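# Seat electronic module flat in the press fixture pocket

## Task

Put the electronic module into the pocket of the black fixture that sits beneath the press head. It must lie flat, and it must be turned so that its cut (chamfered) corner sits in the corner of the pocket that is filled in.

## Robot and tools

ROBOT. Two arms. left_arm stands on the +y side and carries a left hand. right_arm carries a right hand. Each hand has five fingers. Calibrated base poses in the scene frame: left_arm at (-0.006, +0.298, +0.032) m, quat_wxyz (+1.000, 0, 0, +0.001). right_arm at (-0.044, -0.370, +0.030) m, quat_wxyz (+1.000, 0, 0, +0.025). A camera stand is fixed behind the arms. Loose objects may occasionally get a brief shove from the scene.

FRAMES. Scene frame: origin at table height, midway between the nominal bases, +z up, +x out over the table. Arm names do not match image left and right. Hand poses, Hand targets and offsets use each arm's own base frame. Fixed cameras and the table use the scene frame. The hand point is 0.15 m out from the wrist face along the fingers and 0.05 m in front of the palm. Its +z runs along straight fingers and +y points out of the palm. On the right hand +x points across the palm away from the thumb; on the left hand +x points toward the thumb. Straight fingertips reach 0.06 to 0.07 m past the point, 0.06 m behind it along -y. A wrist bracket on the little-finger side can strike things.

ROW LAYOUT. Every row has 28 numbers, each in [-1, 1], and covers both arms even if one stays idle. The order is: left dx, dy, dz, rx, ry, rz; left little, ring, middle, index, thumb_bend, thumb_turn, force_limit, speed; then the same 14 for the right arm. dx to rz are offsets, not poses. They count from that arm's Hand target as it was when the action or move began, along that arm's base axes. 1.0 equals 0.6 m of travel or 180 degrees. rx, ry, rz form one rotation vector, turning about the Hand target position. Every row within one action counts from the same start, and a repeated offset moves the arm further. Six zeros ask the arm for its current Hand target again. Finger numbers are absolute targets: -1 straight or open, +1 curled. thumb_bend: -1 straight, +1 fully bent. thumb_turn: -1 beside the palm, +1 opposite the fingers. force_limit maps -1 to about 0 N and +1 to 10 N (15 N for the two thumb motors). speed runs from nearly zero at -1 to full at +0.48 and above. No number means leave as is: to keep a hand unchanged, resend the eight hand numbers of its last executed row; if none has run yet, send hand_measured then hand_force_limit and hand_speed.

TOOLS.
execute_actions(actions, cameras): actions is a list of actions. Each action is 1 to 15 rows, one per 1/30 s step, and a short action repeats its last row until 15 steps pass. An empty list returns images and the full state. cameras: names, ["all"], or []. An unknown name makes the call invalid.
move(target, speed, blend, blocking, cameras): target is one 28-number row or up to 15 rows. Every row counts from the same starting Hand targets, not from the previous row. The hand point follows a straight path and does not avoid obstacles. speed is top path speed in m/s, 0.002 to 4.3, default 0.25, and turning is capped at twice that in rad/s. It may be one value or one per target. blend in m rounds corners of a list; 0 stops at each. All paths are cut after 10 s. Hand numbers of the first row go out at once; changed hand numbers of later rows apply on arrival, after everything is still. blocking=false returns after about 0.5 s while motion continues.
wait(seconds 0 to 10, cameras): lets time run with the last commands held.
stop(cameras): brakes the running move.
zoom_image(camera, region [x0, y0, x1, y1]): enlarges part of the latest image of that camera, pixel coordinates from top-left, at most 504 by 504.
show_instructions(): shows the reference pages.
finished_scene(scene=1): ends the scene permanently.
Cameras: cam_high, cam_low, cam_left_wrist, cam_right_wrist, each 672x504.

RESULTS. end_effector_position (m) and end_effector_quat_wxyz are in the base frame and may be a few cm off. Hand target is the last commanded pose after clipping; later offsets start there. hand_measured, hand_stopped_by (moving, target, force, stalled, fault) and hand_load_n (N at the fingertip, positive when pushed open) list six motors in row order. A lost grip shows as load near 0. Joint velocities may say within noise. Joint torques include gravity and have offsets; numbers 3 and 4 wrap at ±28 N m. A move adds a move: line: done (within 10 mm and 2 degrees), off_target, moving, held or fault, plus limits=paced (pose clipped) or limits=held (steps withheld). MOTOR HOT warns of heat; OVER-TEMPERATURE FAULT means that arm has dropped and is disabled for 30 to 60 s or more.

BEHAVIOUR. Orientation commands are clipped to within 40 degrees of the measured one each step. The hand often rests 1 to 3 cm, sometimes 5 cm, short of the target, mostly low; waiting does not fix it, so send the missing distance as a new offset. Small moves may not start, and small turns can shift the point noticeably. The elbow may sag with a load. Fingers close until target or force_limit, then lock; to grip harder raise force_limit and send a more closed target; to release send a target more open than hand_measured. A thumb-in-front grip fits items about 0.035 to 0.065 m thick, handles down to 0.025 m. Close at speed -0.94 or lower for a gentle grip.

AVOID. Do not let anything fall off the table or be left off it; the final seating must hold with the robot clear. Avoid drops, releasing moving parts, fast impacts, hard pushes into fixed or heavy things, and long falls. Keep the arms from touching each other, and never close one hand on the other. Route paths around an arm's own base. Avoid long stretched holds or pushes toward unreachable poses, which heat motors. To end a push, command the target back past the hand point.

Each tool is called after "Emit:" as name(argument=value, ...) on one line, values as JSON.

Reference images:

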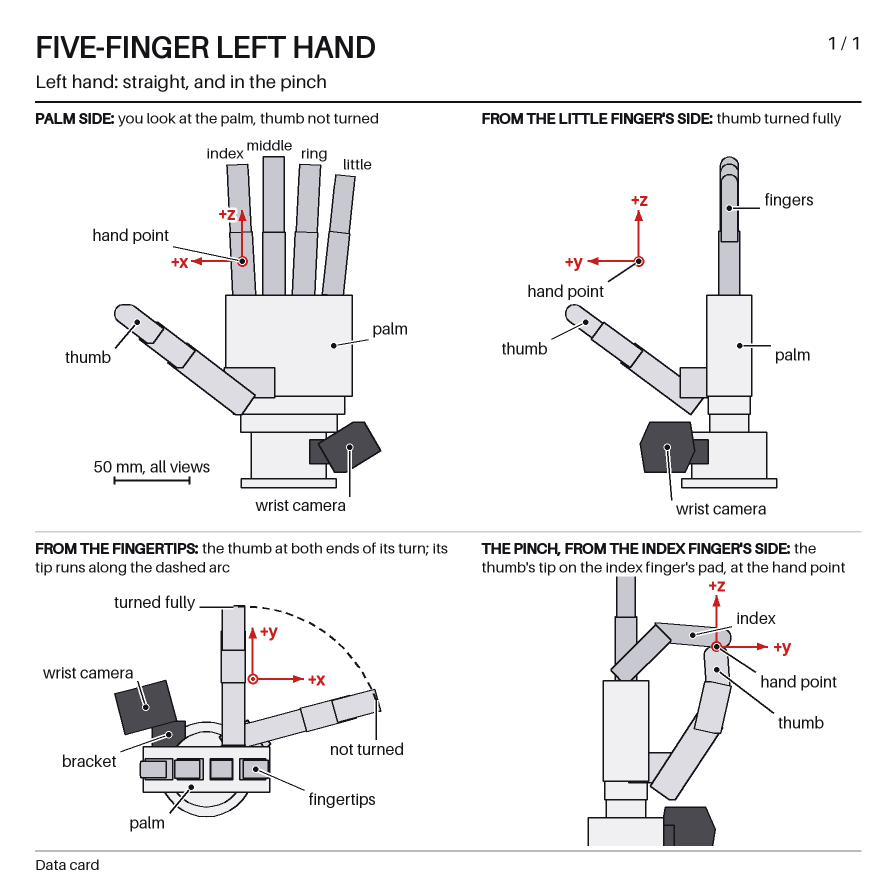

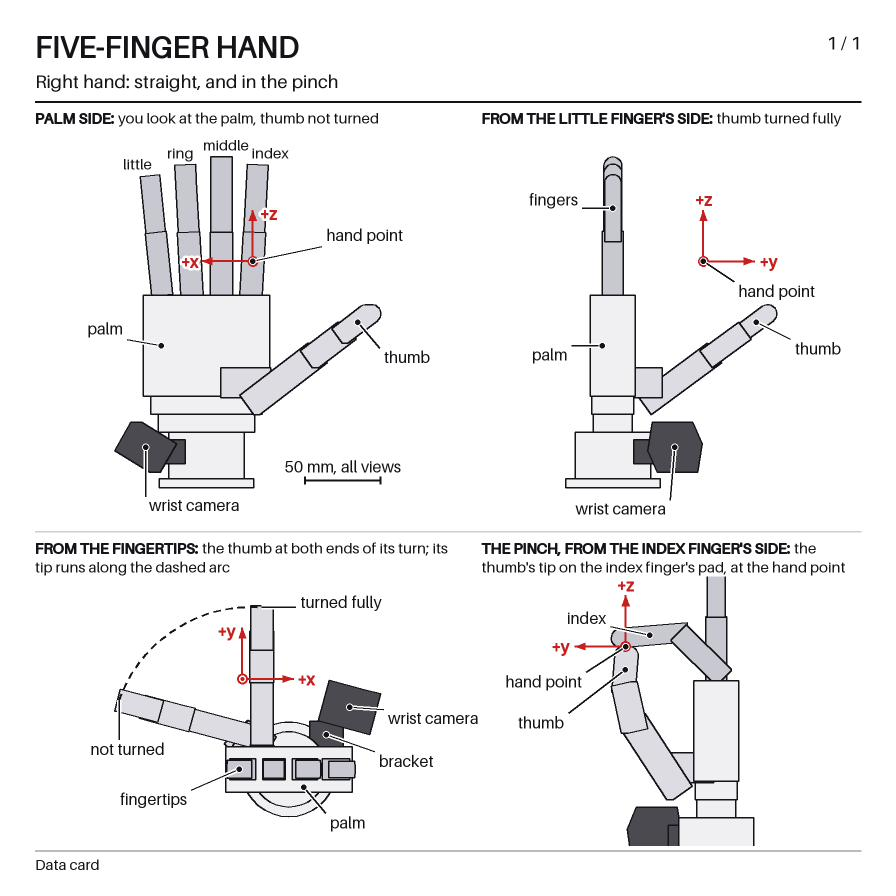

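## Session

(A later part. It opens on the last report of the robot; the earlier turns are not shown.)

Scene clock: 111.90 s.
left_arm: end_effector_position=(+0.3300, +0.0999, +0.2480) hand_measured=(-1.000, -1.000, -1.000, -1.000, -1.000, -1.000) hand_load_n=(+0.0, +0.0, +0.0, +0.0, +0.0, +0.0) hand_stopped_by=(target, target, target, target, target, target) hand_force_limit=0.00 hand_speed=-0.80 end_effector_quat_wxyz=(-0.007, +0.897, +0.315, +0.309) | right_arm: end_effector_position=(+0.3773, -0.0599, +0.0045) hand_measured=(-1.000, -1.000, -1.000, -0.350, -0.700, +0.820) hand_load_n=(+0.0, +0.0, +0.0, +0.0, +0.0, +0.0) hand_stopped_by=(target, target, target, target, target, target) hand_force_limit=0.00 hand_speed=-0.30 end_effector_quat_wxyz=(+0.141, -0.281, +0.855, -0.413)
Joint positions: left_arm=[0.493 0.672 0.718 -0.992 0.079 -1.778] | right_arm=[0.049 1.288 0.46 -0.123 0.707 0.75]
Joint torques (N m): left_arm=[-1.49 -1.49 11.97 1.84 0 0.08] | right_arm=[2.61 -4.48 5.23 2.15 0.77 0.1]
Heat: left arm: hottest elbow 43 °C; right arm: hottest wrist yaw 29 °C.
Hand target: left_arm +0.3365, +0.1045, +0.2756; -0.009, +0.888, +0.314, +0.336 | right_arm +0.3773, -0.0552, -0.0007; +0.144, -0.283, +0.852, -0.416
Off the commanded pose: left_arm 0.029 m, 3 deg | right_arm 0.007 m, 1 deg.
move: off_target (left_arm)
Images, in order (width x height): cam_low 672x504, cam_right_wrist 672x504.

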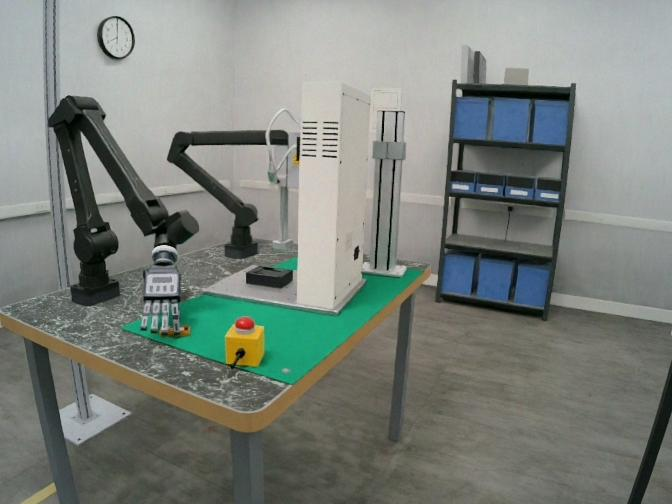

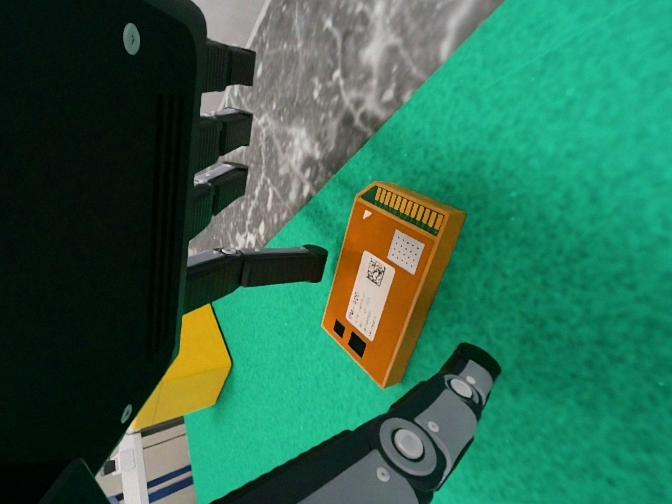

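Emit:
move(target=[[0,0,0,0,0,0,-1,-1,-1,-1,-1,-1,0,-0.8, 0.002,-0.002,-0.008,0,0,0,-1,-1,-1,-0.35,-0.45,0.82,0,-0.8],[0,0,0,0,0,0,-1,-1,-1,-1,-1,-1,0,-0.8, 0.002,-0.002,-0.008,0,0,0,-1,-1,-1,0.1,-0.45,0.82,0,-0.9]], cameras=["cam_right_wrist", "cam_low"], speed=0.05)

Emit:
zoom_image(camera="cam_right_wrist", region=[240, 100, 540, 400])

Emit:
zoom_image(camera="cam_low", region=[140, 280, 220, 350])

Scene clock: 116.83 s.
left_arm: end_effector_position=(+0.3300, +0.0999, +0.2480) hand_measured=(-1.000, -1.000, -1.000, -1.000, -1.000, -1.000) hand_load_n=(+0.0, +0.0, +0.0, +0.0, +0.0, +0.0) hand_stopped_by=(target, target, target, target, target, target) hand_force_limit=0.00 hand_speed=-0.80 end_effector_quat_wxyz=(-0.007, +0.897, +0.315, +0.309) | right_arm: end_effector_position=(+0.3830, -0.0611, +0.0034) hand_measured=(-1.000, -1.000, -1.000, +0.100, -0.450, +0.820) hand_load_n=(+0.0, +0.0, +0.0, +3.0, +1.0, -0.5) hand_stopped_by=(target, target, target, target, target, target) hand_force_limit=0.00 hand_speed=-0.90 end_effector_quat_wxyz=(+0.147, -0.275, +0.853, -0.419)
Joint positions: left_arm=[0.493 0.672 0.718 -0.992 0.079 -1.778] | right_arm=[0.049 1.306 0.46 -0.086 0.715 0.75]
Joint torques (N m): left_arm=[-1.55 -1.55 11.99 1.84 0 0.08] | right_arm=[2.2 -4.66 4.96 1.7 0.36 0.05]
Heat: left arm: hottest elbow 44 °C; right arm: hottest wrist yaw 29 °C.
Hand target: left_arm +0.3365, +0.1045, +0.2756; -0.009, +0.888, +0.314, +0.336 | right_arm +0.3785, -0.0564, -0.0055; +0.144, -0.283, +0.852, -0.416
Off the commanded pose: left_arm 0.029 m, 3 deg | right_arm 0.011 m, 1 deg.
move: off_target (left_arm, right_arm)
Images, in order (width x height): cam_low 672x504, cam_right_wrist 672x504.

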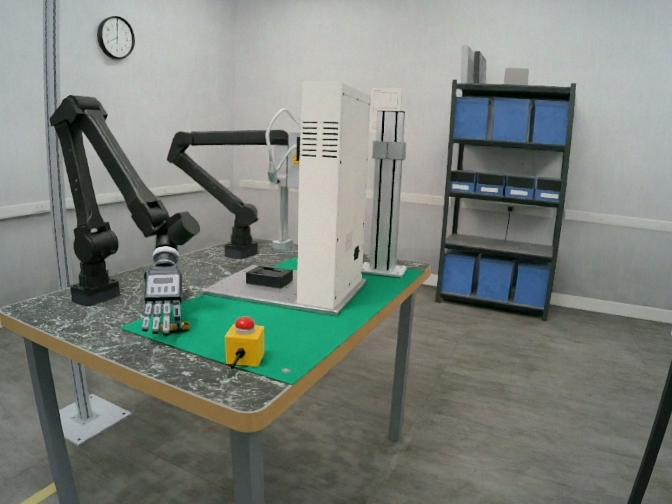

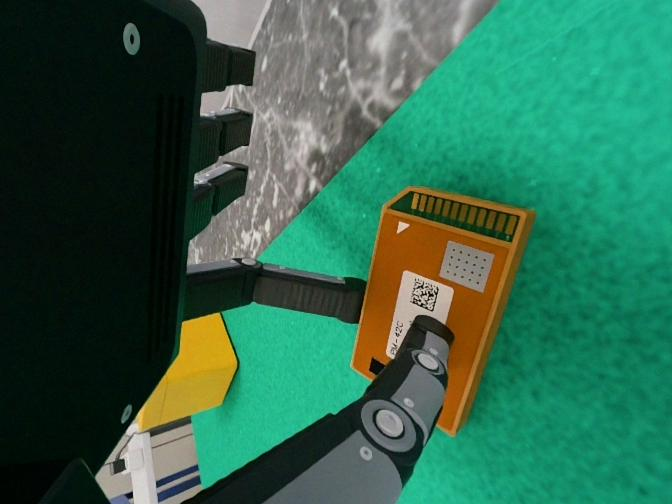

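Scaled by 1.680 from the camera's 672x504 image, which has a finer 960x720 frame.

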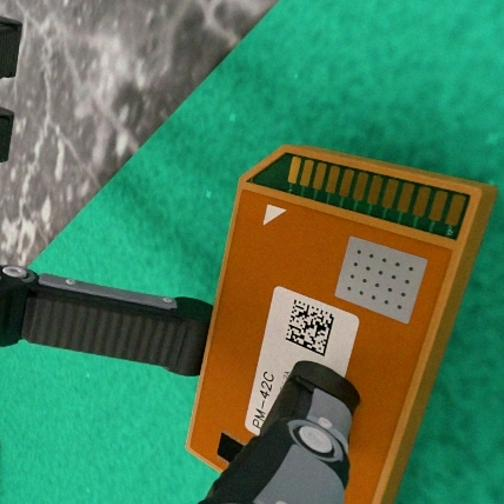

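Scaled by 6.300 from the camera's 672x504 image, which has a finer 960x720 frame.

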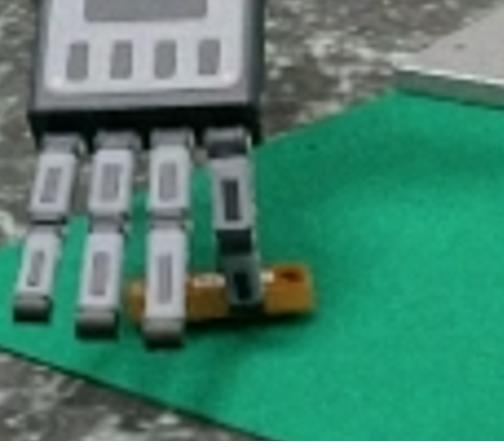

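Emit:
move(target=[[0,0,0,0,0,0,-1,-1,-1,-1,-1,-1,0,-0.8, 0,0,0,0,0,0,-1,-1,-1,-0.35,-0.45,0.82,0,-0.7],[0,0,0,0,0,0,-1,-1,-1,-1,-1,-1,0,-0.8, 0.0,0.0,0.05,0,0,0,-1,-1,-1,-0.35,-0.45,0.82,0,-0.9]], cameras=["cam_right_wrist", "cam_low"], speed=0.05)

Emit:
zoom_image(camera="cam_low", region=[140, 280, 220, 350])

Scene clock: 121.23 s.
left_arm: end_effector_position=(+0.3300, +0.0999, +0.2480) hand_measured=(-1.000, -1.000, -1.000, -1.000, -1.000, -1.000) hand_load_n=(+0.0, +0.0, -0.5, +0.0, +0.0, +0.0) hand_stopped_by=(target, target, target, target, target, target) hand_force_limit=0.00 hand_speed=-0.80 end_effector_quat_wxyz=(-0.007, +0.897, +0.315, +0.309) | right_arm: end_effector_position=(+0.3640, -0.0620, +0.0080) hand_measured=(-1.000, -1.000, -1.000, -0.350, -0.450, +0.820) hand_load_n=(+0.0, +0.0, +0.0, -0.5, +0.0, +0.0) hand_stopped_by=(target, target, target, target, target, target) hand_force_limit=0.00 hand_speed=-0.90 end_effector_quat_wxyz=(+0.125, -0.285, +0.856, -0.412)
Joint positions: left_arm=[0.493 0.672 0.718 -0.992 0.079 -1.778] | right_arm=[0.049 1.248 0.456 -0.192 0.715 0.752]
Joint torques (N m): left_arm=[-1.55 -1.49 11.99 1.84 0 0.08] | right_arm=[2.26 -6.65 7.92 0.7 0.38 0.04]
Heat: left arm: hottest elbow 44 °C; right arm: hottest wrist yaw 29 °C.
Hand target: left_arm +0.3365, +0.1045, +0.2756; -0.009, +0.888, +0.314, +0.336 | right_arm +0.3785, -0.0564, +0.0245; +0.144, -0.283, +0.852, -0.416
Off the commanded pose: left_arm 0.029 m, 3 deg | right_arm 0.023 m, 2 deg.
move: off_target (left_arm, right_arm); target 2's new numbers were sent with right_arm's hand 0.023 m and 2 deg from that target
Images, in order (width x height): cam_low 672x504, cam_right_wrist 672x504.

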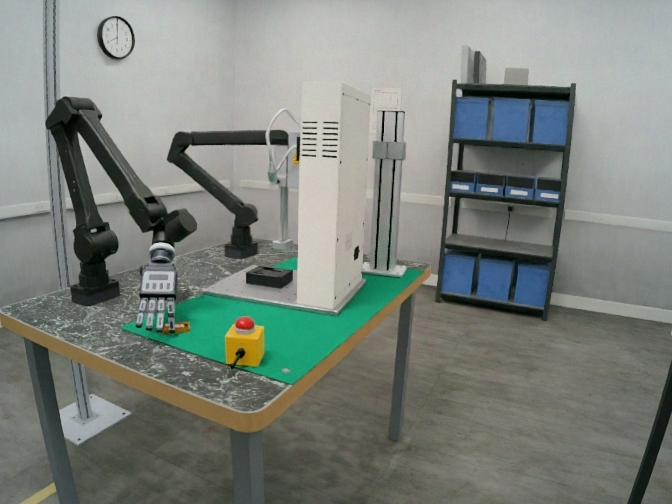

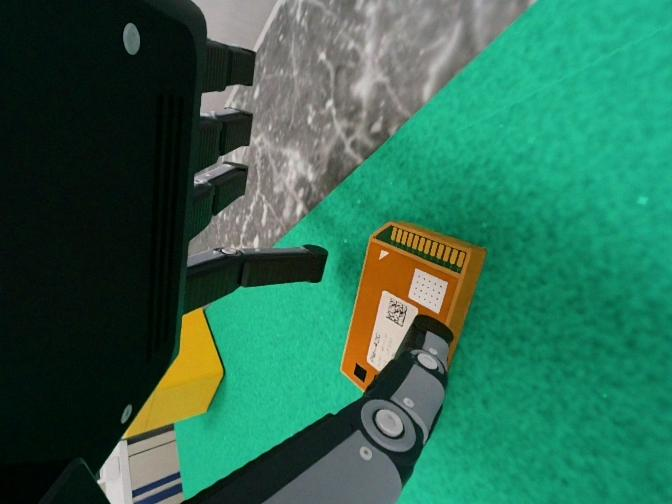

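Scaled by 6.300 from the camera's 672x504 image, which has a finer 960x720 frame.

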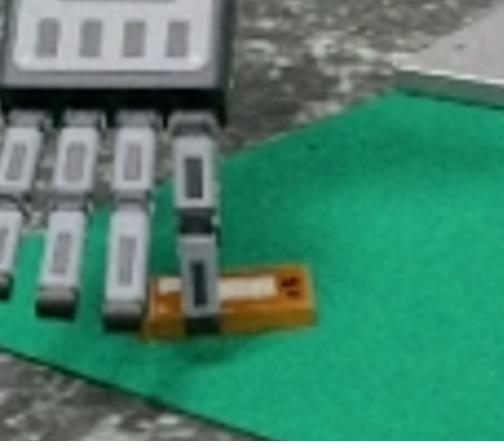

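Emit:
move(target=[[0,0,0,0,0,0,-1,-1,-1,-1,-1,-1,0,-0.8, 0,0.03,0.06,0,0,0,-1,-1,-1,-0.35,-0.45,0.82,0,-0.5],[0,0,0,0,0,0,-1,-1,-1,-1,-1,-1,0,-0.8, 0.0,0.15,0.03,0,0,0,-1,-1,-1,-1,-0.45,0.82,0,-0.2],[0,0,0,0,0,0,-1,-1,-1,-1,-1,-1,0,-0.8, 0.0,0.15,-0.06,0,0,0,-1,-1,-1,-1,-0.45,0.82,0,-0.2]], cameras=["cam_right_wrist"], speed=[0.1,0.1,0.06])

Scene clock: 129.20 s.
left_arm: end_effector_position=(+0.3300, +0.0999, +0.2480) hand_measured=(-1.000, -1.000, -1.000, -1.000, -1.000, -1.000) hand_load_n=(-0.5, +0.0, +0.0, +0.0, +0.0, +0.0) hand_stopped_by=(target, target, target, target, target, target) hand_force_limit=0.00 hand_speed=-0.80 end_effector_quat_wxyz=(-0.007, +0.897, +0.315, +0.309) | right_arm: end_effector_position=(+0.3786, +0.0327, -0.0066) hand_measured=(-1.000, -1.000, -1.000, -1.000, -0.450, +0.820) hand_load_n=(+0.0, +0.0, +0.0, +0.0, +0.0, +0.0) hand_stopped_by=(target, target, target, target, target, target) hand_force_limit=0.00 hand_speed=-0.20 end_effector_quat_wxyz=(+0.143, -0.283, +0.854, -0.412)
Joint positions: left_arm=[0.493 0.672 0.718 -0.992 0.079 -1.778] | right_arm=[0.357 1.395 0.552 -0.375 0.85 1.127]
Joint torques (N m): left_arm=[-1.49 -1.49 11.99 1.84 0 0.08] | right_arm=[2.26 -5.48 5.03 1.59 0.96 0.08]
Heat: left arm: hottest elbow 44 °C; right arm: hottest wrist yaw 29 °C.
Hand target: left_arm +0.3365, +0.1045, +0.2756; -0.009, +0.888, +0.314, +0.336 | right_arm +0.3785, +0.0336, -0.0115; +0.144, -0.283, +0.852, -0.416
Off the commanded pose: left_arm 0.029 m, 3 deg | right_arm 0.005 m, 0 deg.
move: off_target (left_arm); target 2's new numbers were sent with right_arm's hand 0.030 m and 2 deg from that target
Images, in order (width x height): cam_right_wrist 672x504.

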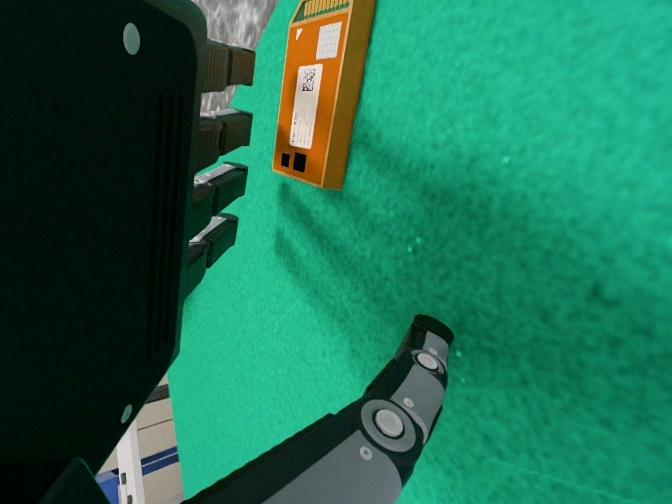

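Emit:
move(target=[0,0,0,0,0,0,-1,-1,-1,-1,-1,-1,0,-0.8, 0.0,0.0,-0.025,0,0,0,-1,-1,-1,-1,-0.45,0.82,0,-0.2], cameras=["cam_right_wrist"], speed=0.05)

Scene clock: 130.47 s.
left_arm: end_effector_position=(+0.3300, +0.0999, +0.2480) hand_measured=(-1.000, -1.000, -1.000, -1.000, -1.000, -1.000) hand_load_n=(+0.0, +0.0, +0.0, +0.0, +0.0, +0.0) hand_stopped_by=(target, target, target, target, target, target) hand_force_limit=0.00 hand_speed=-0.80 end_effector_quat_wxyz=(-0.007, +0.897, +0.315, +0.309) | right_arm: end_effector_position=(+0.3816, +0.0339, -0.0100) hand_measured=(-1.000, -1.000, -1.000, -1.000, -0.450, +0.820) hand_load_n=(-0.5, +0.0, +0.0, +0.0, +0.0, -4.0) hand_stopped_by=(target, target, target, target, target, target) hand_force_limit=0.00 hand_speed=-0.20 end_effector_quat_wxyz=(+0.150, -0.283, +0.851, -0.416)
Joint positions: left_arm=[0.493 0.672 0.718 -0.992 0.079 -1.778] | right_arm=[0.362 1.411 0.545 -0.333 0.859 1.12]
Joint torques (N m): left_arm=[-1.55 -1.49 11.97 1.84 0 0.08] | right_arm=[2.08 -3.66 4.45 2.15 0.5 0.09]
Heat: left arm: hottest elbow 44 °C; right arm: hottest wrist yaw 29 °C.
Hand target: left_arm +0.3365, +0.1045, +0.2756; -0.009, +0.888, +0.314, +0.336 | right_arm +0.3785, +0.0336, -0.0265; +0.144, -0.283, +0.852, -0.416
Off the commanded pose: left_arm 0.029 m, 3 deg | right_arm 0.017 m, 1 deg.
move: off_target (left_arm, right_arm)
Images, in order (width x height): cam_right_wrist 672x504.

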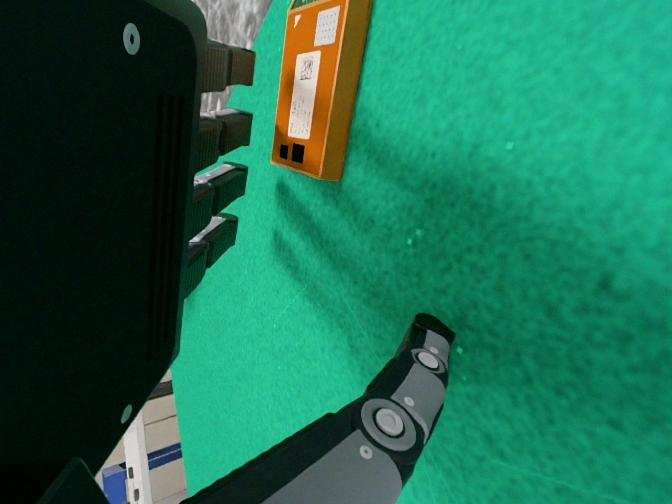

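Emit:
move(target=[[0,0,0,0,0,0,-1,-1,-1,-1,-1,-1,0,-0.8, 0,0,0.05,0,0,0,-1,-1,-1,-0.2,-1,-0.6,0,0.2],[0,0,0,0,0,0,-1,-1,-1,-1,-1,-1,0,-0.8, 0.0,0.0,0.0,0,0,0,-1,-1,-1,-0.2,-1,-0.6,0,-0.2]], cameras=["cam_right_wrist"], speed=[0.1,0.05])

Scene clock: 133.67 s.
left_arm: end_effector_position=(+0.3300, +0.0999, +0.2480) hand_measured=(-1.000, -1.000, -1.000, -1.000, -1.000, -1.000) hand_load_n=(+0.0, +0.0, +0.0, +0.0, +0.0, +0.0) hand_stopped_by=(target, target, target, target, target, target) hand_force_limit=0.00 hand_speed=-0.80 end_effector_quat_wxyz=(-0.007, +0.897, +0.315, +0.309) | right_arm: end_effector_position=(+0.3699, +0.0133, -0.0066) hand_measured=(-1.000, -1.000, -1.000, -0.200, -1.000, -0.600) hand_load_n=(+0.0, +0.0, +0.0, -8.5, +0.0, +0.0) hand_stopped_by=(target, target, target, target, target, target) hand_force_limit=0.00 hand_speed=-0.20 end_effector_quat_wxyz=(+0.126, -0.277, +0.845, -0.439)
Joint positions: left_arm=[0.493 0.672 0.718 -0.992 0.079 -1.778] | right_arm=[0.342 1.389 0.531 -0.375 0.905 1.114]
Joint torques (N m): left_arm=[-1.55 -1.44 11.97 1.85 0 0.08] | right_arm=[3.08 -2.14 5.29 3.54 -1.1 0.19]
Heat: left arm: hottest elbow 44 °C; right arm: hottest elbow 29 °C.
Hand target: left_arm +0.3365, +0.1045, +0.2756; -0.009, +0.888, +0.314, +0.336 | right_arm +0.3785, +0.0336, -0.0265; +0.144, -0.283, +0.852, -0.416
Off the commanded pose: left_arm 0.029 m, 3 deg | right_arm 0.030 m, 4 deg.
move: off_target (left_arm, right_arm); target 2's new numbers were sent with right_arm's hand 0.030 m and 4 deg from that target
Images, in order (width x height): cam_right_wrist 672x504.

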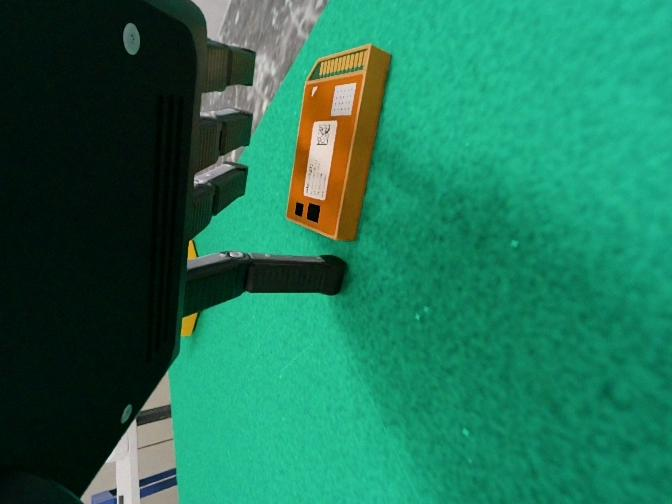

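Emit:
move(target=[[0,0,0,0,0,0,-1,-1,-1,-1,-1,-1,0,-0.8, 0,0.0,0.05,0,0,0,-1,-1,-1,-0.2,-1,-0.6,0,-0.2]], cameras=[], speed=[0.1])

Emit:
move(target=[[0,0,0,0,0,0,-1,-1,-1,-1,-1,-1,0,-0.8, 0,0.0,-0.022,0,0,0,-1,-1,-1,-0.2,-1,-0.6,0,-0.2]], cameras=["cam_right_wrist"], speed=[0.04])

Scene clock: 135.33 s.
left_arm: end_effector_position=(+0.3300, +0.0999, +0.2480) hand_measured=(-1.000, -1.000, -1.000, -1.000, -1.000, -1.000) hand_load_n=(+0.0, +0.0, +0.0, +0.0, +0.0, +0.0) hand_stopped_by=(target, target, target, target, target, target) hand_force_limit=0.00 hand_speed=-0.80 end_effector_quat_wxyz=(-0.007, +0.897, +0.315, +0.309) | right_arm: end_effector_position=(+0.3679, +0.0155, -0.0046) hand_measured=(-1.000, -1.000, -1.000, -0.200, -1.000, -0.600) hand_load_n=(+0.0, +0.0, +0.0, +3.0, +0.0, +0.0) hand_stopped_by=(target, target, target, target, target, target) hand_force_limit=0.00 hand_speed=-0.20 end_effector_quat_wxyz=(+0.127, -0.275, +0.850, -0.431)
Joint positions: left_arm=[0.493 0.672 0.718 -0.992 0.079 -1.778] | right_arm=[0.342 1.375 0.533 -0.398 0.89 1.129]
Joint torques (N m): left_arm=[-1.49 -1.49 11.97 1.84 0 0.08] | right_arm=[2.78 -7.12 7.47 0.12 -0.43 0.06]
Heat: left arm: hottest elbow 44 °C; right arm: hottest elbow 29 °C.
Hand target: left_arm +0.3365, +0.1045, +0.2756; -0.009, +0.888, +0.314, +0.336 | right_arm +0.3785, +0.0336, +0.0035; +0.144, -0.283, +0.852, -0.416
Off the commanded pose: left_arm 0.029 m, 3 deg | right_arm 0.023 m, 3 deg.
move: off_target (left_arm, right_arm)
No camera images: "cameras" was empty.

Scene clock: 136.33 s.
left_arm: end_effector_position=(+0.3300, +0.0999, +0.2480) hand_measured=(-1.000, -1.000, -1.000, -1.000, -1.000, -1.000) hand_load_n=(+0.0, +0.0, +0.0, +0.0, +0.0, +0.0) hand_stopped_by=(target, target, target, target, target, target) hand_force_limit=0.00 hand_speed=-0.80 end_effector_quat_wxyz=(-0.007, +0.897, +0.315, +0.309) | right_arm: end_effector_position=(+0.3675, +0.0153, -0.0054) hand_measured=(-1.000, -1.000, -1.000, -0.200, -1.000, -0.600) hand_load_n=(+0.0, +0.0, +0.0, +1.5, +0.0, +0.0) hand_stopped_by=(target, target, target, target, target, target) hand_force_limit=0.00 hand_speed=-0.20 end_effector_quat_wxyz=(+0.126, -0.278, +0.849, -0.432)
Joint positions: left_arm=[0.493 0.672 0.718 -0.992 0.079 -1.778] | right_arm=[0.342 1.377 0.531 -0.393 0.89 1.121]
Joint torques (N m): left_arm=[-1.55 -1.49 11.99 1.85 0 0.08] | right_arm=[2.84 -4.25 6.49 1.95 -0.41 0.07]
Heat: left arm: hottest elbow 44 °C; right arm: hottest elbow 29 °C.
Hand target: left_arm +0.3365, +0.1045, +0.2756; -0.009, +0.888, +0.314, +0.336 | right_arm +0.3785, +0.0336, -0.0097; +0.144, -0.283, +0.852, -0.416
Off the commanded pose: left_arm 0.029 m, 3 deg | right_arm 0.022 m, 3 deg.
move: off_target (left_arm, right_arm)
Images, in order (width x height): cam_right_wrist 672x504.

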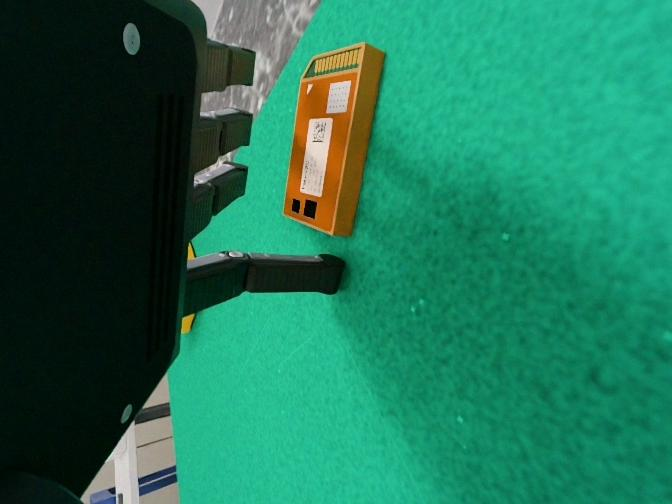

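Emit:
move(target=[[0,0,0,0,0,0,-1,-1,-1,-1,-1,-1,0,-0.8, -0.01,0.0,0.08,0,0,0,-1,-1,-1,-0.35,-1,-0.6,0,-0.2],[0,0,0,0,0,0,-1,-1,-1,-1,-1,-1,0,-0.8, -0.0308,-0.15,0.07,-0.0153,-0.0118,0.036,-1,-1,-1,-0.35,-0.58,0.82,0,0.0]], cameras=["cam_right_wrist"], speed=[0.1,0.1], blend=[0.01,0])

Emit:
zoom_image(camera="cam_right_wrist", region=[240, 100, 540, 400])

Scene clock: 141.07 s.
left_arm: end_effector_position=(+0.3300, +0.0999, +0.2480) hand_measured=(-1.000, -1.000, -1.000, -1.000, -1.000, -1.000) hand_load_n=(+0.0, +0.0, +0.0, +0.0, +0.0, +0.0) hand_stopped_by=(target, target, target, target, target, target) hand_force_limit=0.00 hand_speed=-0.80 end_effector_quat_wxyz=(-0.007, +0.897, +0.315, +0.309) | right_arm: end_effector_position=(+0.3597, -0.0518, +0.0273) hand_measured=(-1.000, -1.000, -1.000, -0.350, -0.580, +0.820) hand_load_n=(+0.0, +0.0, +0.0, +0.0, +0.0, +0.0) hand_stopped_by=(target, target, target, target, target, target) hand_force_limit=0.00 hand_speed=0.00 end_effector_quat_wxyz=(+0.168, -0.332, +0.825, -0.426)
Joint positions: left_arm=[0.493 0.672 0.718 -0.992 0.079 -1.778] | right_arm=[0.068 1.131 0.391 -0.102 0.678 0.604]
Joint torques (N m): left_arm=[-1.55 -1.49 11.99 1.84 0 0.08] | right_arm=[0.73 -5.3 5.78 2.36 0.29 -0.1]
Heat: left arm: hottest elbow 45 °C; right arm: hottest elbow 29 °C.
Hand target: left_arm +0.3365, +0.1045, +0.2756; -0.009, +0.888, +0.314, +0.336 | right_arm +0.3600, -0.0564, +0.0323; +0.176, -0.326, +0.822, -0.432
Off the commanded pose: left_arm 0.029 m, 3 deg | right_arm 0.007 m, 1 deg.
move: off_target (left_arm)
Images, in order (width x height): cam_right_wrist 672x504.

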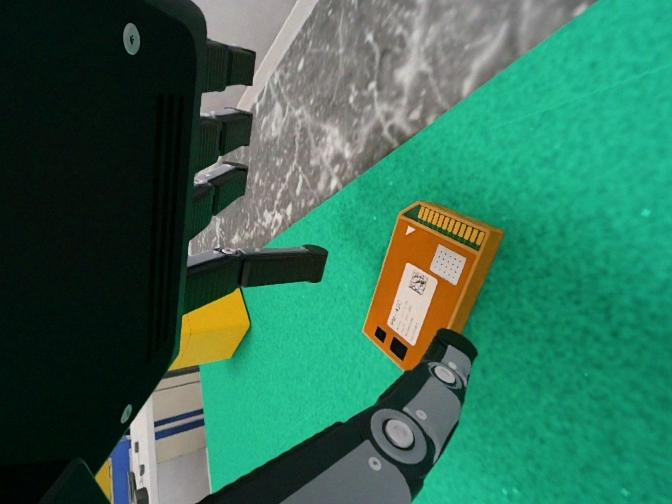

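Scaled by 1.680 from the camera's 672x504 image, which has a finer 960x720 frame.

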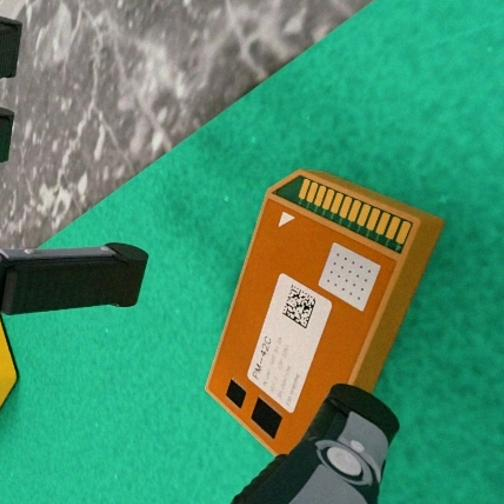

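Emit:
move(target=[[0,0,0,0,0,0,-1,-1,-1,-1,-1,-1,0,-0.8, -0.005,0.005,-0.037,0,0,0,-1,-1,-1,-0.35,-0.58,0.82,0,-0.2]], cameras=["cam_right_wrist"], speed=[0.06])

Scene clock: 144.07 s.
left_arm: end_effector_position=(+0.3300, +0.0999, +0.2480) hand_measured=(-1.000, -1.000, -1.000, -1.000, -1.000, -1.000) hand_load_n=(+0.0, +0.0, +0.0, +0.0, +0.0, +0.0) hand_stopped_by=(target, target, target, target, target, target) hand_force_limit=0.00 hand_speed=-0.80 end_effector_quat_wxyz=(-0.007, +0.897, +0.315, +0.309) | right_arm: end_effector_position=(+0.3576, -0.0519, +0.0141) hand_measured=(-1.000, -1.000, -1.000, -0.350, -0.580, +0.820) hand_load_n=(+0.0, +0.0, +0.0, +0.0, +0.0, +0.0) hand_stopped_by=(target, target, target, target, target, target) hand_force_limit=0.00 hand_speed=-0.20 end_effector_quat_wxyz=(+0.177, -0.328, +0.823, -0.429)
Joint positions: left_arm=[0.493 0.672 0.718 -0.992 0.079 -1.778] | right_arm=[0.068 1.165 0.353 -0.008 0.678 0.604]
Joint torques (N m): left_arm=[-1.55 -1.44 11.97 1.85 0 0.08] | right_arm=[1.67 -2.9 5.49 2.4 0.64 0]
Heat: left arm: hottest elbow 45 °C; right arm: hottest elbow 29 °C.
Hand target: left_arm +0.3365, +0.1045, +0.2756; -0.009, +0.888, +0.314, +0.336 | right_arm +0.3570, -0.0534, +0.0101; +0.176, -0.326, +0.822, -0.432
Off the commanded pose: left_arm 0.029 m, 3 deg | right_arm 0.004 m, 0 deg.
move: off_target (left_arm)
Images, in order (width x height): cam_right_wrist 672x504.

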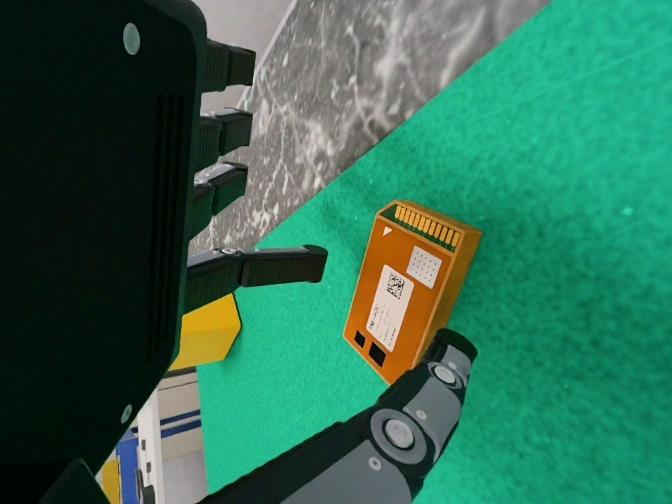

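Emit:
move(target=[[0,0,0,0,0,0,-1,-1,-1,-1,-1,-1,0,-0.8, 0.0,0.0,-0.032,0,0,0,-1,-1,-1,-0.35,-0.58,0.82,0,-0.2]], cameras=["cam_right_wrist", "cam_low"], speed=[0.05])

Emit:
zoom_image(camera="cam_right_wrist", region=[240, 150, 500, 410])

Emit:
zoom_image(camera="cam_low", region=[140, 280, 220, 350])

Scene clock: 145.67 s.
left_arm: end_effector_position=(+0.3300, +0.0999, +0.2480) hand_measured=(-1.000, -1.000, -1.000, -1.000, -1.000, -1.000) hand_load_n=(+0.0, +0.0, -0.5, +0.0, +0.0, +0.0) hand_stopped_by=(target, target, target, target, target, target) hand_force_limit=0.00 hand_speed=-0.80 end_effector_quat_wxyz=(-0.007, +0.897, +0.315, +0.309) | right_arm: end_effector_position=(+0.3586, -0.0519, -0.0048) hand_measured=(-1.000, -1.000, -1.000, -0.350, -0.580, +0.820) hand_load_n=(+0.0, +0.0, +0.0, +0.0, +0.0, +0.0) hand_stopped_by=(target, target, target, target, target, target) hand_force_limit=0.00 hand_speed=-0.20 end_effector_quat_wxyz=(+0.177, -0.327, +0.823, -0.429)
Joint positions: left_arm=[0.493 0.672 0.718 -0.992 0.079 -1.778] | right_arm=[0.068 1.243 0.332 0.093 0.678 0.604]
Joint torques (N m): left_arm=[-1.49 -1.49 11.97 1.85 0 0.07] | right_arm=[1.73 -3.19 4.96 2.36 0.65 0.01]
Heat: left arm: hottest elbow 45 °C; right arm: hottest elbow 29 °C.
Hand target: left_arm +0.3365, +0.1045, +0.2756; -0.009, +0.888, +0.314, +0.336 | right_arm +0.3570, -0.0534, -0.0091; +0.176, -0.326, +0.822, -0.432
Off the commanded pose: left_arm 0.029 m, 3 deg | right_arm 0.005 m, 0 deg.
move: off_target (left_arm)
Images, in order (width x height): cam_low 672x504, cam_right_wrist 672x504.

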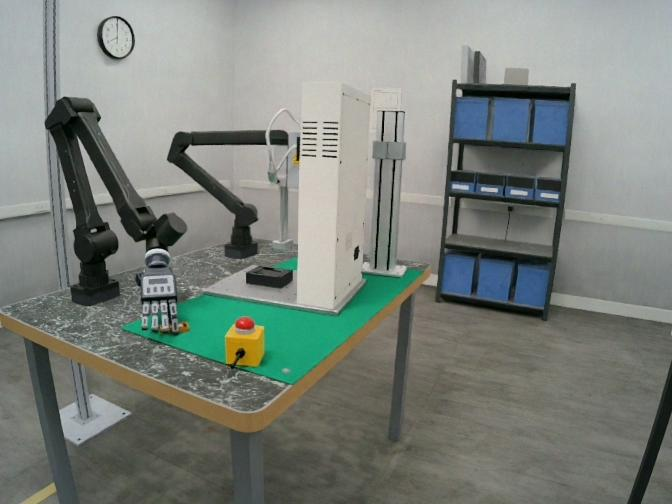

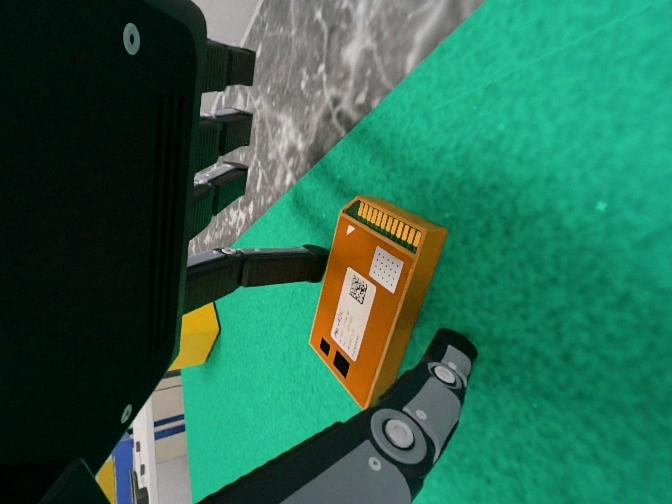

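Scaled by 1.938 from the camera's 672x504 image, which has a finer 960x720 frame.

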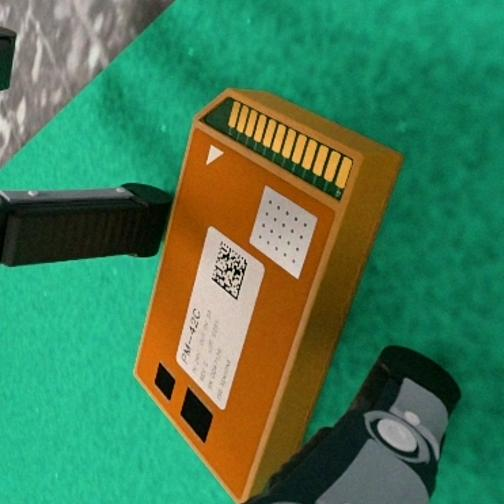

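Scaled by 6.300 from the camera's 672x504 image, which has a finer 960x720 frame.

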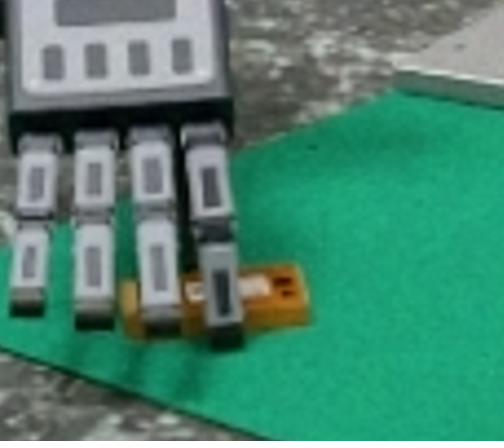

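Emit:
move(target=[[0,0,0,0,0,0,-1,-1,-1,-1,-1,-1,0,-0.8, 0.0,0.0,0.0,0,0,0,-1,-1,-1,-0.35,-0.47,0.82,0,-0.7],[0,0,0,0,0,0,-1,-1,-1,-1,-1,-1,0,-0.8, 0.0,0.0,0.0,0,0,0,-1,-1,-1,0.0,-0.47,0.82,0,-0.88]], cameras=["cam_right_wrist", "cam_low"], speed=[0.05,0.05])

Emit:
zoom_image(camera="cam_right_wrist", region=[240, 150, 500, 410])

Emit:
zoom_image(camera="cam_low", region=[140, 280, 220, 350])

Scene clock: 147.90 s.
left_arm: end_effector_position=(+0.3300, +0.0999, +0.2480) hand_measured=(-1.000, -1.000, -1.000, -1.000, -1.000, -1.000) hand_load_n=(+0.0, +0.0, +0.0, +0.0, +0.0, +0.0) hand_stopped_by=(target, target, target, target, target, target) hand_force_limit=0.00 hand_speed=-0.80 end_effector_quat_wxyz=(-0.007, +0.897, +0.315, +0.309) | right_arm: end_effector_position=(+0.3587, -0.0524, -0.0050) hand_measured=(-1.000, -1.000, -1.000, -0.152, -0.472, +0.820) hand_load_n=(+0.0, +0.0, +0.0, +4.5, +3.5, -0.5) hand_stopped_by=(target, target, target, force, target, target) hand_force_limit=0.00 hand_speed=-0.88 end_effector_quat_wxyz=(+0.177, -0.327, +0.823, -0.429)
Joint positions: left_arm=[0.493 0.672 0.718 -0.992 0.079 -1.778] | right_arm=[0.066 1.245 0.332 0.095 0.678 0.604]
Joint torques (N m): left_arm=[-1.55 -1.49 11.99 1.84 0 0.08] | right_arm=[1.61 -3.37 4.94 2.33 0.61 0.01]
Heat: left arm: hottest elbow 45 °C; right arm: hottest elbow 29 °C.
Hand target: left_arm +0.3365, +0.1045, +0.2756; -0.009, +0.888, +0.314, +0.336 | right_arm +0.3570, -0.0534, -0.0091; +0.176, -0.326, +0.822, -0.432
Off the commanded pose: left_arm 0.029 m, 3 deg | right_arm 0.004 m, 0 deg.
move: off_target (left_arm)
Images, in order (width x height): cam_low 672x504, cam_right_wrist 672x504.

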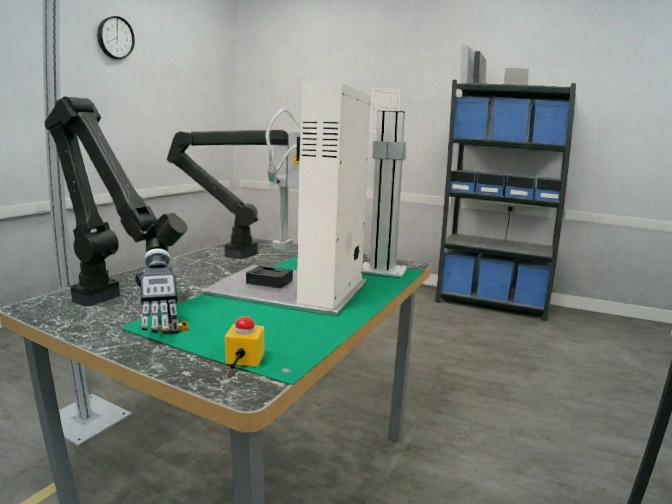

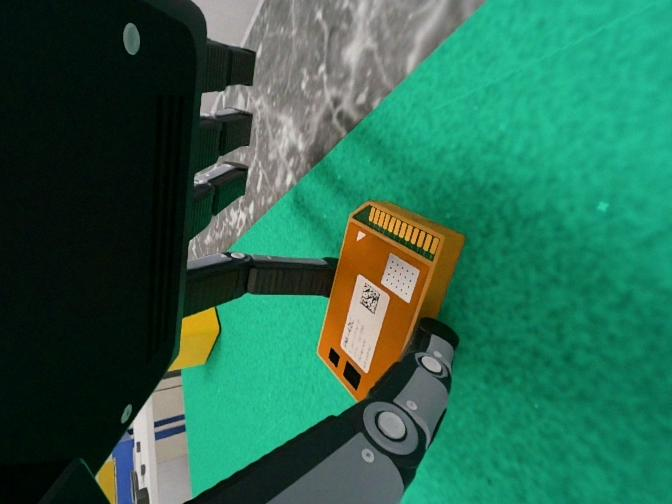

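Scaled by 1.938 from the camera's 672x504 image, which has a finer 960x720 frame.

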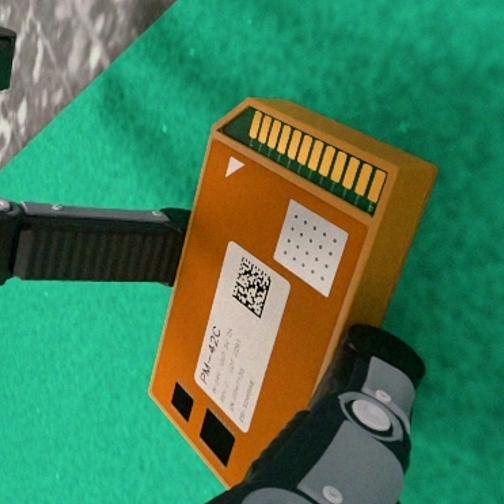

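Scaled by 6.300 from the camera's 672x504 image, which has a finer 960x720 frame.

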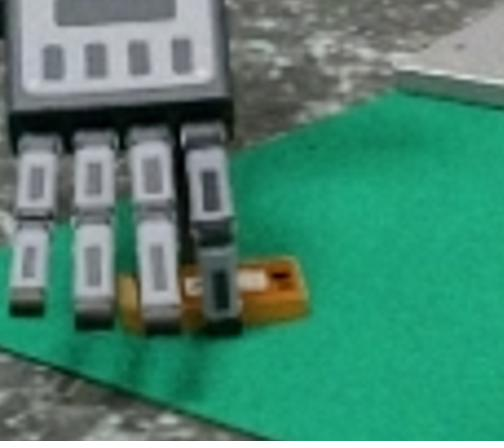

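Emit:
move(target=[[0,0,0,0,0,0,-1,-1,-1,-1,-1,-1,0,-0.8, 0.0,0.0,0.09,0,0,0,-1,-1,-1,0.0,-0.47,0.82,0,-0.88]], cameras=["cam_right_wrist", "cam_low"], speed=[0.05])

Emit:
zoom_image(camera="cam_right_wrist", region=[240, 150, 500, 410])

Scene clock: 149.97 s.
left_arm: end_effector_position=(+0.3300, +0.0999, +0.2480) hand_measured=(-1.000, -1.000, -1.000, -1.000, -1.000, -1.000) hand_load_n=(+0.0, +0.0, +0.0, +0.0, +0.0, +0.0) hand_stopped_by=(target, target, target, target, target, target) hand_force_limit=0.00 hand_speed=-0.80 end_effector_quat_wxyz=(-0.007, +0.897, +0.315, +0.309) | right_arm: end_effector_position=(+0.3274, -0.0546, +0.0127) hand_measured=(-1.000, -1.000, -1.000, -0.152, -0.472, +0.820) hand_load_n=(+0.0, -0.5, -0.5, +4.5, +3.5, -0.5) hand_stopped_by=(target, target, target, force, target, target) hand_force_limit=0.00 hand_speed=-0.88 end_effector_quat_wxyz=(+0.146, -0.345, +0.827, -0.420)
Joint positions: left_arm=[0.493 0.672 0.718 -0.992 0.079 -1.778] | right_arm=[0.066 1.078 0.332 -0.143 0.678 0.598]
Joint torques (N m): left_arm=[-1.49 -1.49 11.97 1.85 0 0.08] | right_arm=[1.55 -4.6 10.63 0.92 0.63 -0.01]
Heat: left arm: hottest elbow 45 °C; right arm: hottest elbow 29 °C.
Hand target: left_arm +0.3365, +0.1045, +0.2756; -0.009, +0.888, +0.314, +0.336 | right_arm +0.3570, -0.0534, +0.0449; +0.176, -0.326, +0.822, -0.432
Off the commanded pose: left_arm 0.029 m, 3 deg | right_arm 0.044 m, 4 deg.
move: off_target (left_arm, right_arm)
Images, in order (width x height): cam_low 672x504, cam_right_wrist 672x504.

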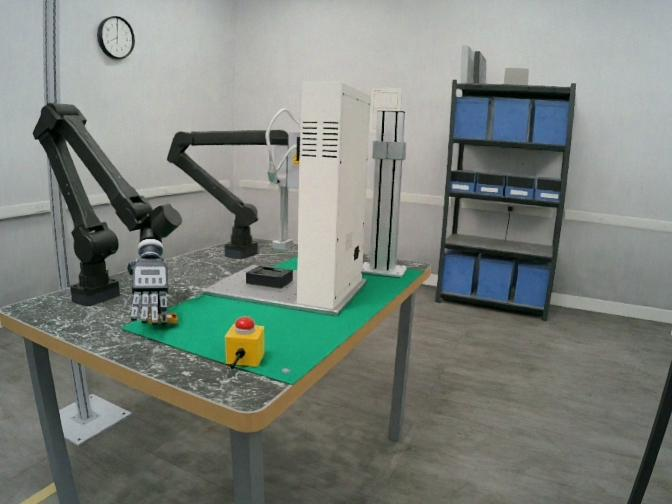

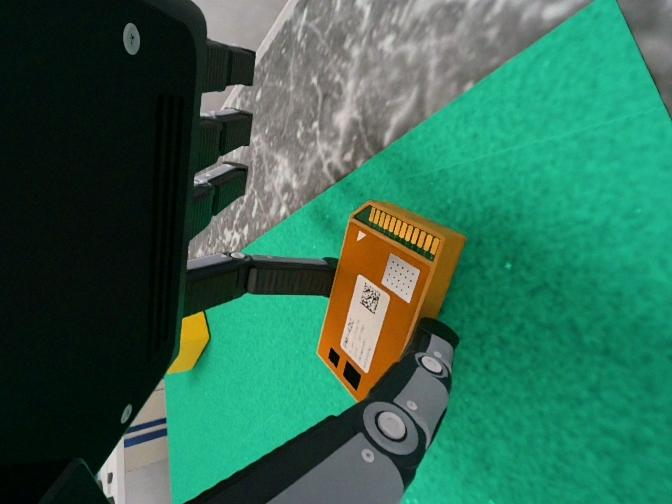

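Scaled by 1.938 from the camera's 672x504 image, which has a finer 960x720 frame.

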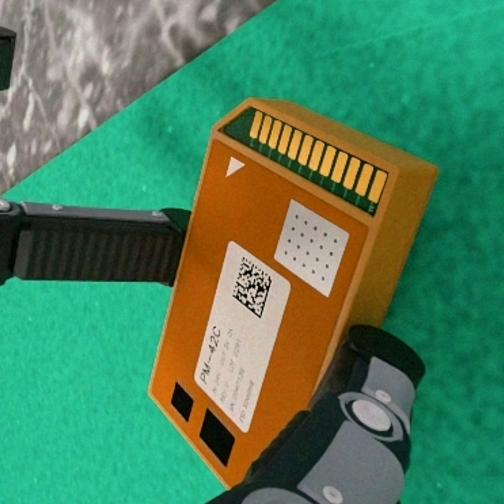

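Emit:
move(target=[[0,0,0,0,0,0,-1,-1,-1,-1,-1,-1,0,-0.8, -0.02,0.05,0.09,0,0,0.2,-1,-1,-1,0.0,-0.47,0.82,0,-0.88],[0,0,0,0,0,0,-1,-1,-1,-1,-1,-1,0,-0.8, 0.02,0.22,0.05,0,0,0.783,-1,-1,-1,0.0,-0.47,0.82,0,-0.88]], cameras=["cam_right_wrist", "cam_low", "cam_high"], speed=[0.15, 0.2], blend=[0.05, 0])

Scene clock: 158.83 s.
left_arm: end_effector_position=(+0.3300, +0.0999, +0.2480) hand_measured=(-1.000, -1.000, -1.000, -1.000, -1.000, -1.000) hand_load_n=(+0.0, +0.0, +0.0, +0.0, +0.0, +0.0) hand_stopped_by=(target, target, target, target, target, target) hand_force_limit=0.00 hand_speed=-0.80 end_effector_quat_wxyz=(-0.007, +0.897, +0.315, +0.309) | right_arm: end_effector_position=(+0.3508, +0.0752, +0.0661) hand_measured=(-1.000, -1.000, -1.000, -0.152, -0.472, +0.820) hand_load_n=(+0.0, +0.0, +0.0, +4.5, +3.5, -0.5) hand_stopped_by=(target, target, target, force, target, target) hand_force_limit=0.00 hand_speed=-0.88 end_effector_quat_wxyz=(-0.468, +0.883, +0.018, -0.026)
Joint positions: left_arm=[0.493 0.672 0.718 -0.992 0.079 -1.778] | right_arm=[-0.124 1.598 1.008 -1.267 -0.946 -1.884]
Joint torques (N m): left_arm=[-1.55 -1.49 11.97 1.84 0 0.08] | right_arm=[2.49 -9.11 9.81 -0.85 -0.61 -0.09]
Heat: left arm: hottest elbow 45 °C; right arm: hottest elbow 31 °C.
Hand target: left_arm +0.3365, +0.1045, +0.2756; -0.009, +0.888, +0.314, +0.336 | right_arm +0.3690, +0.0786, +0.0749; -0.466, +0.884, +0.032, -0.021
Off the commanded pose: left_arm 0.029 m, 3 deg | right_arm 0.021 m, 2 deg.
move: off_target (left_arm, right_arm)
Images, in order (width x height): cam_high 672x504, cam_low 672x504, cam_right_wrist 672x504.

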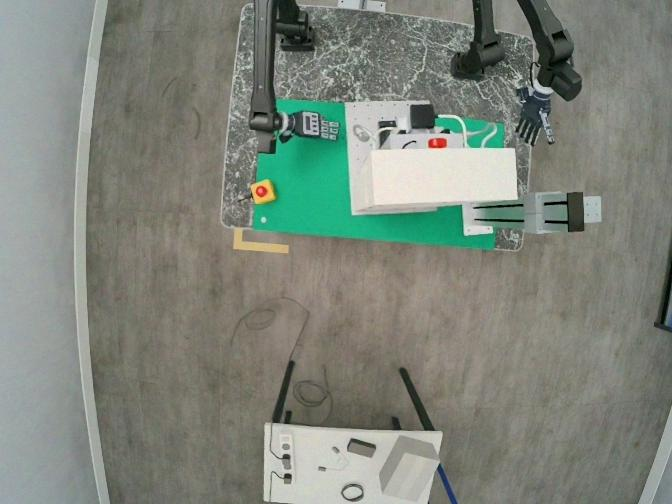

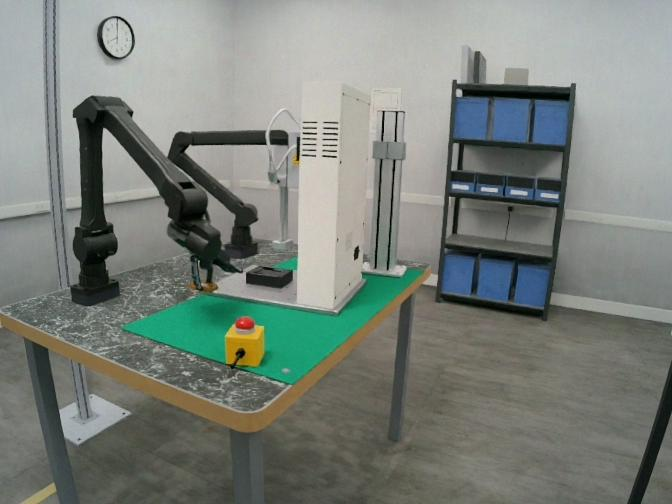

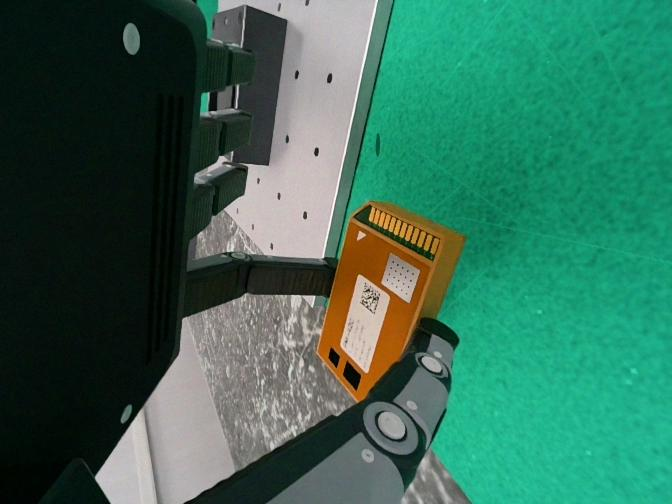

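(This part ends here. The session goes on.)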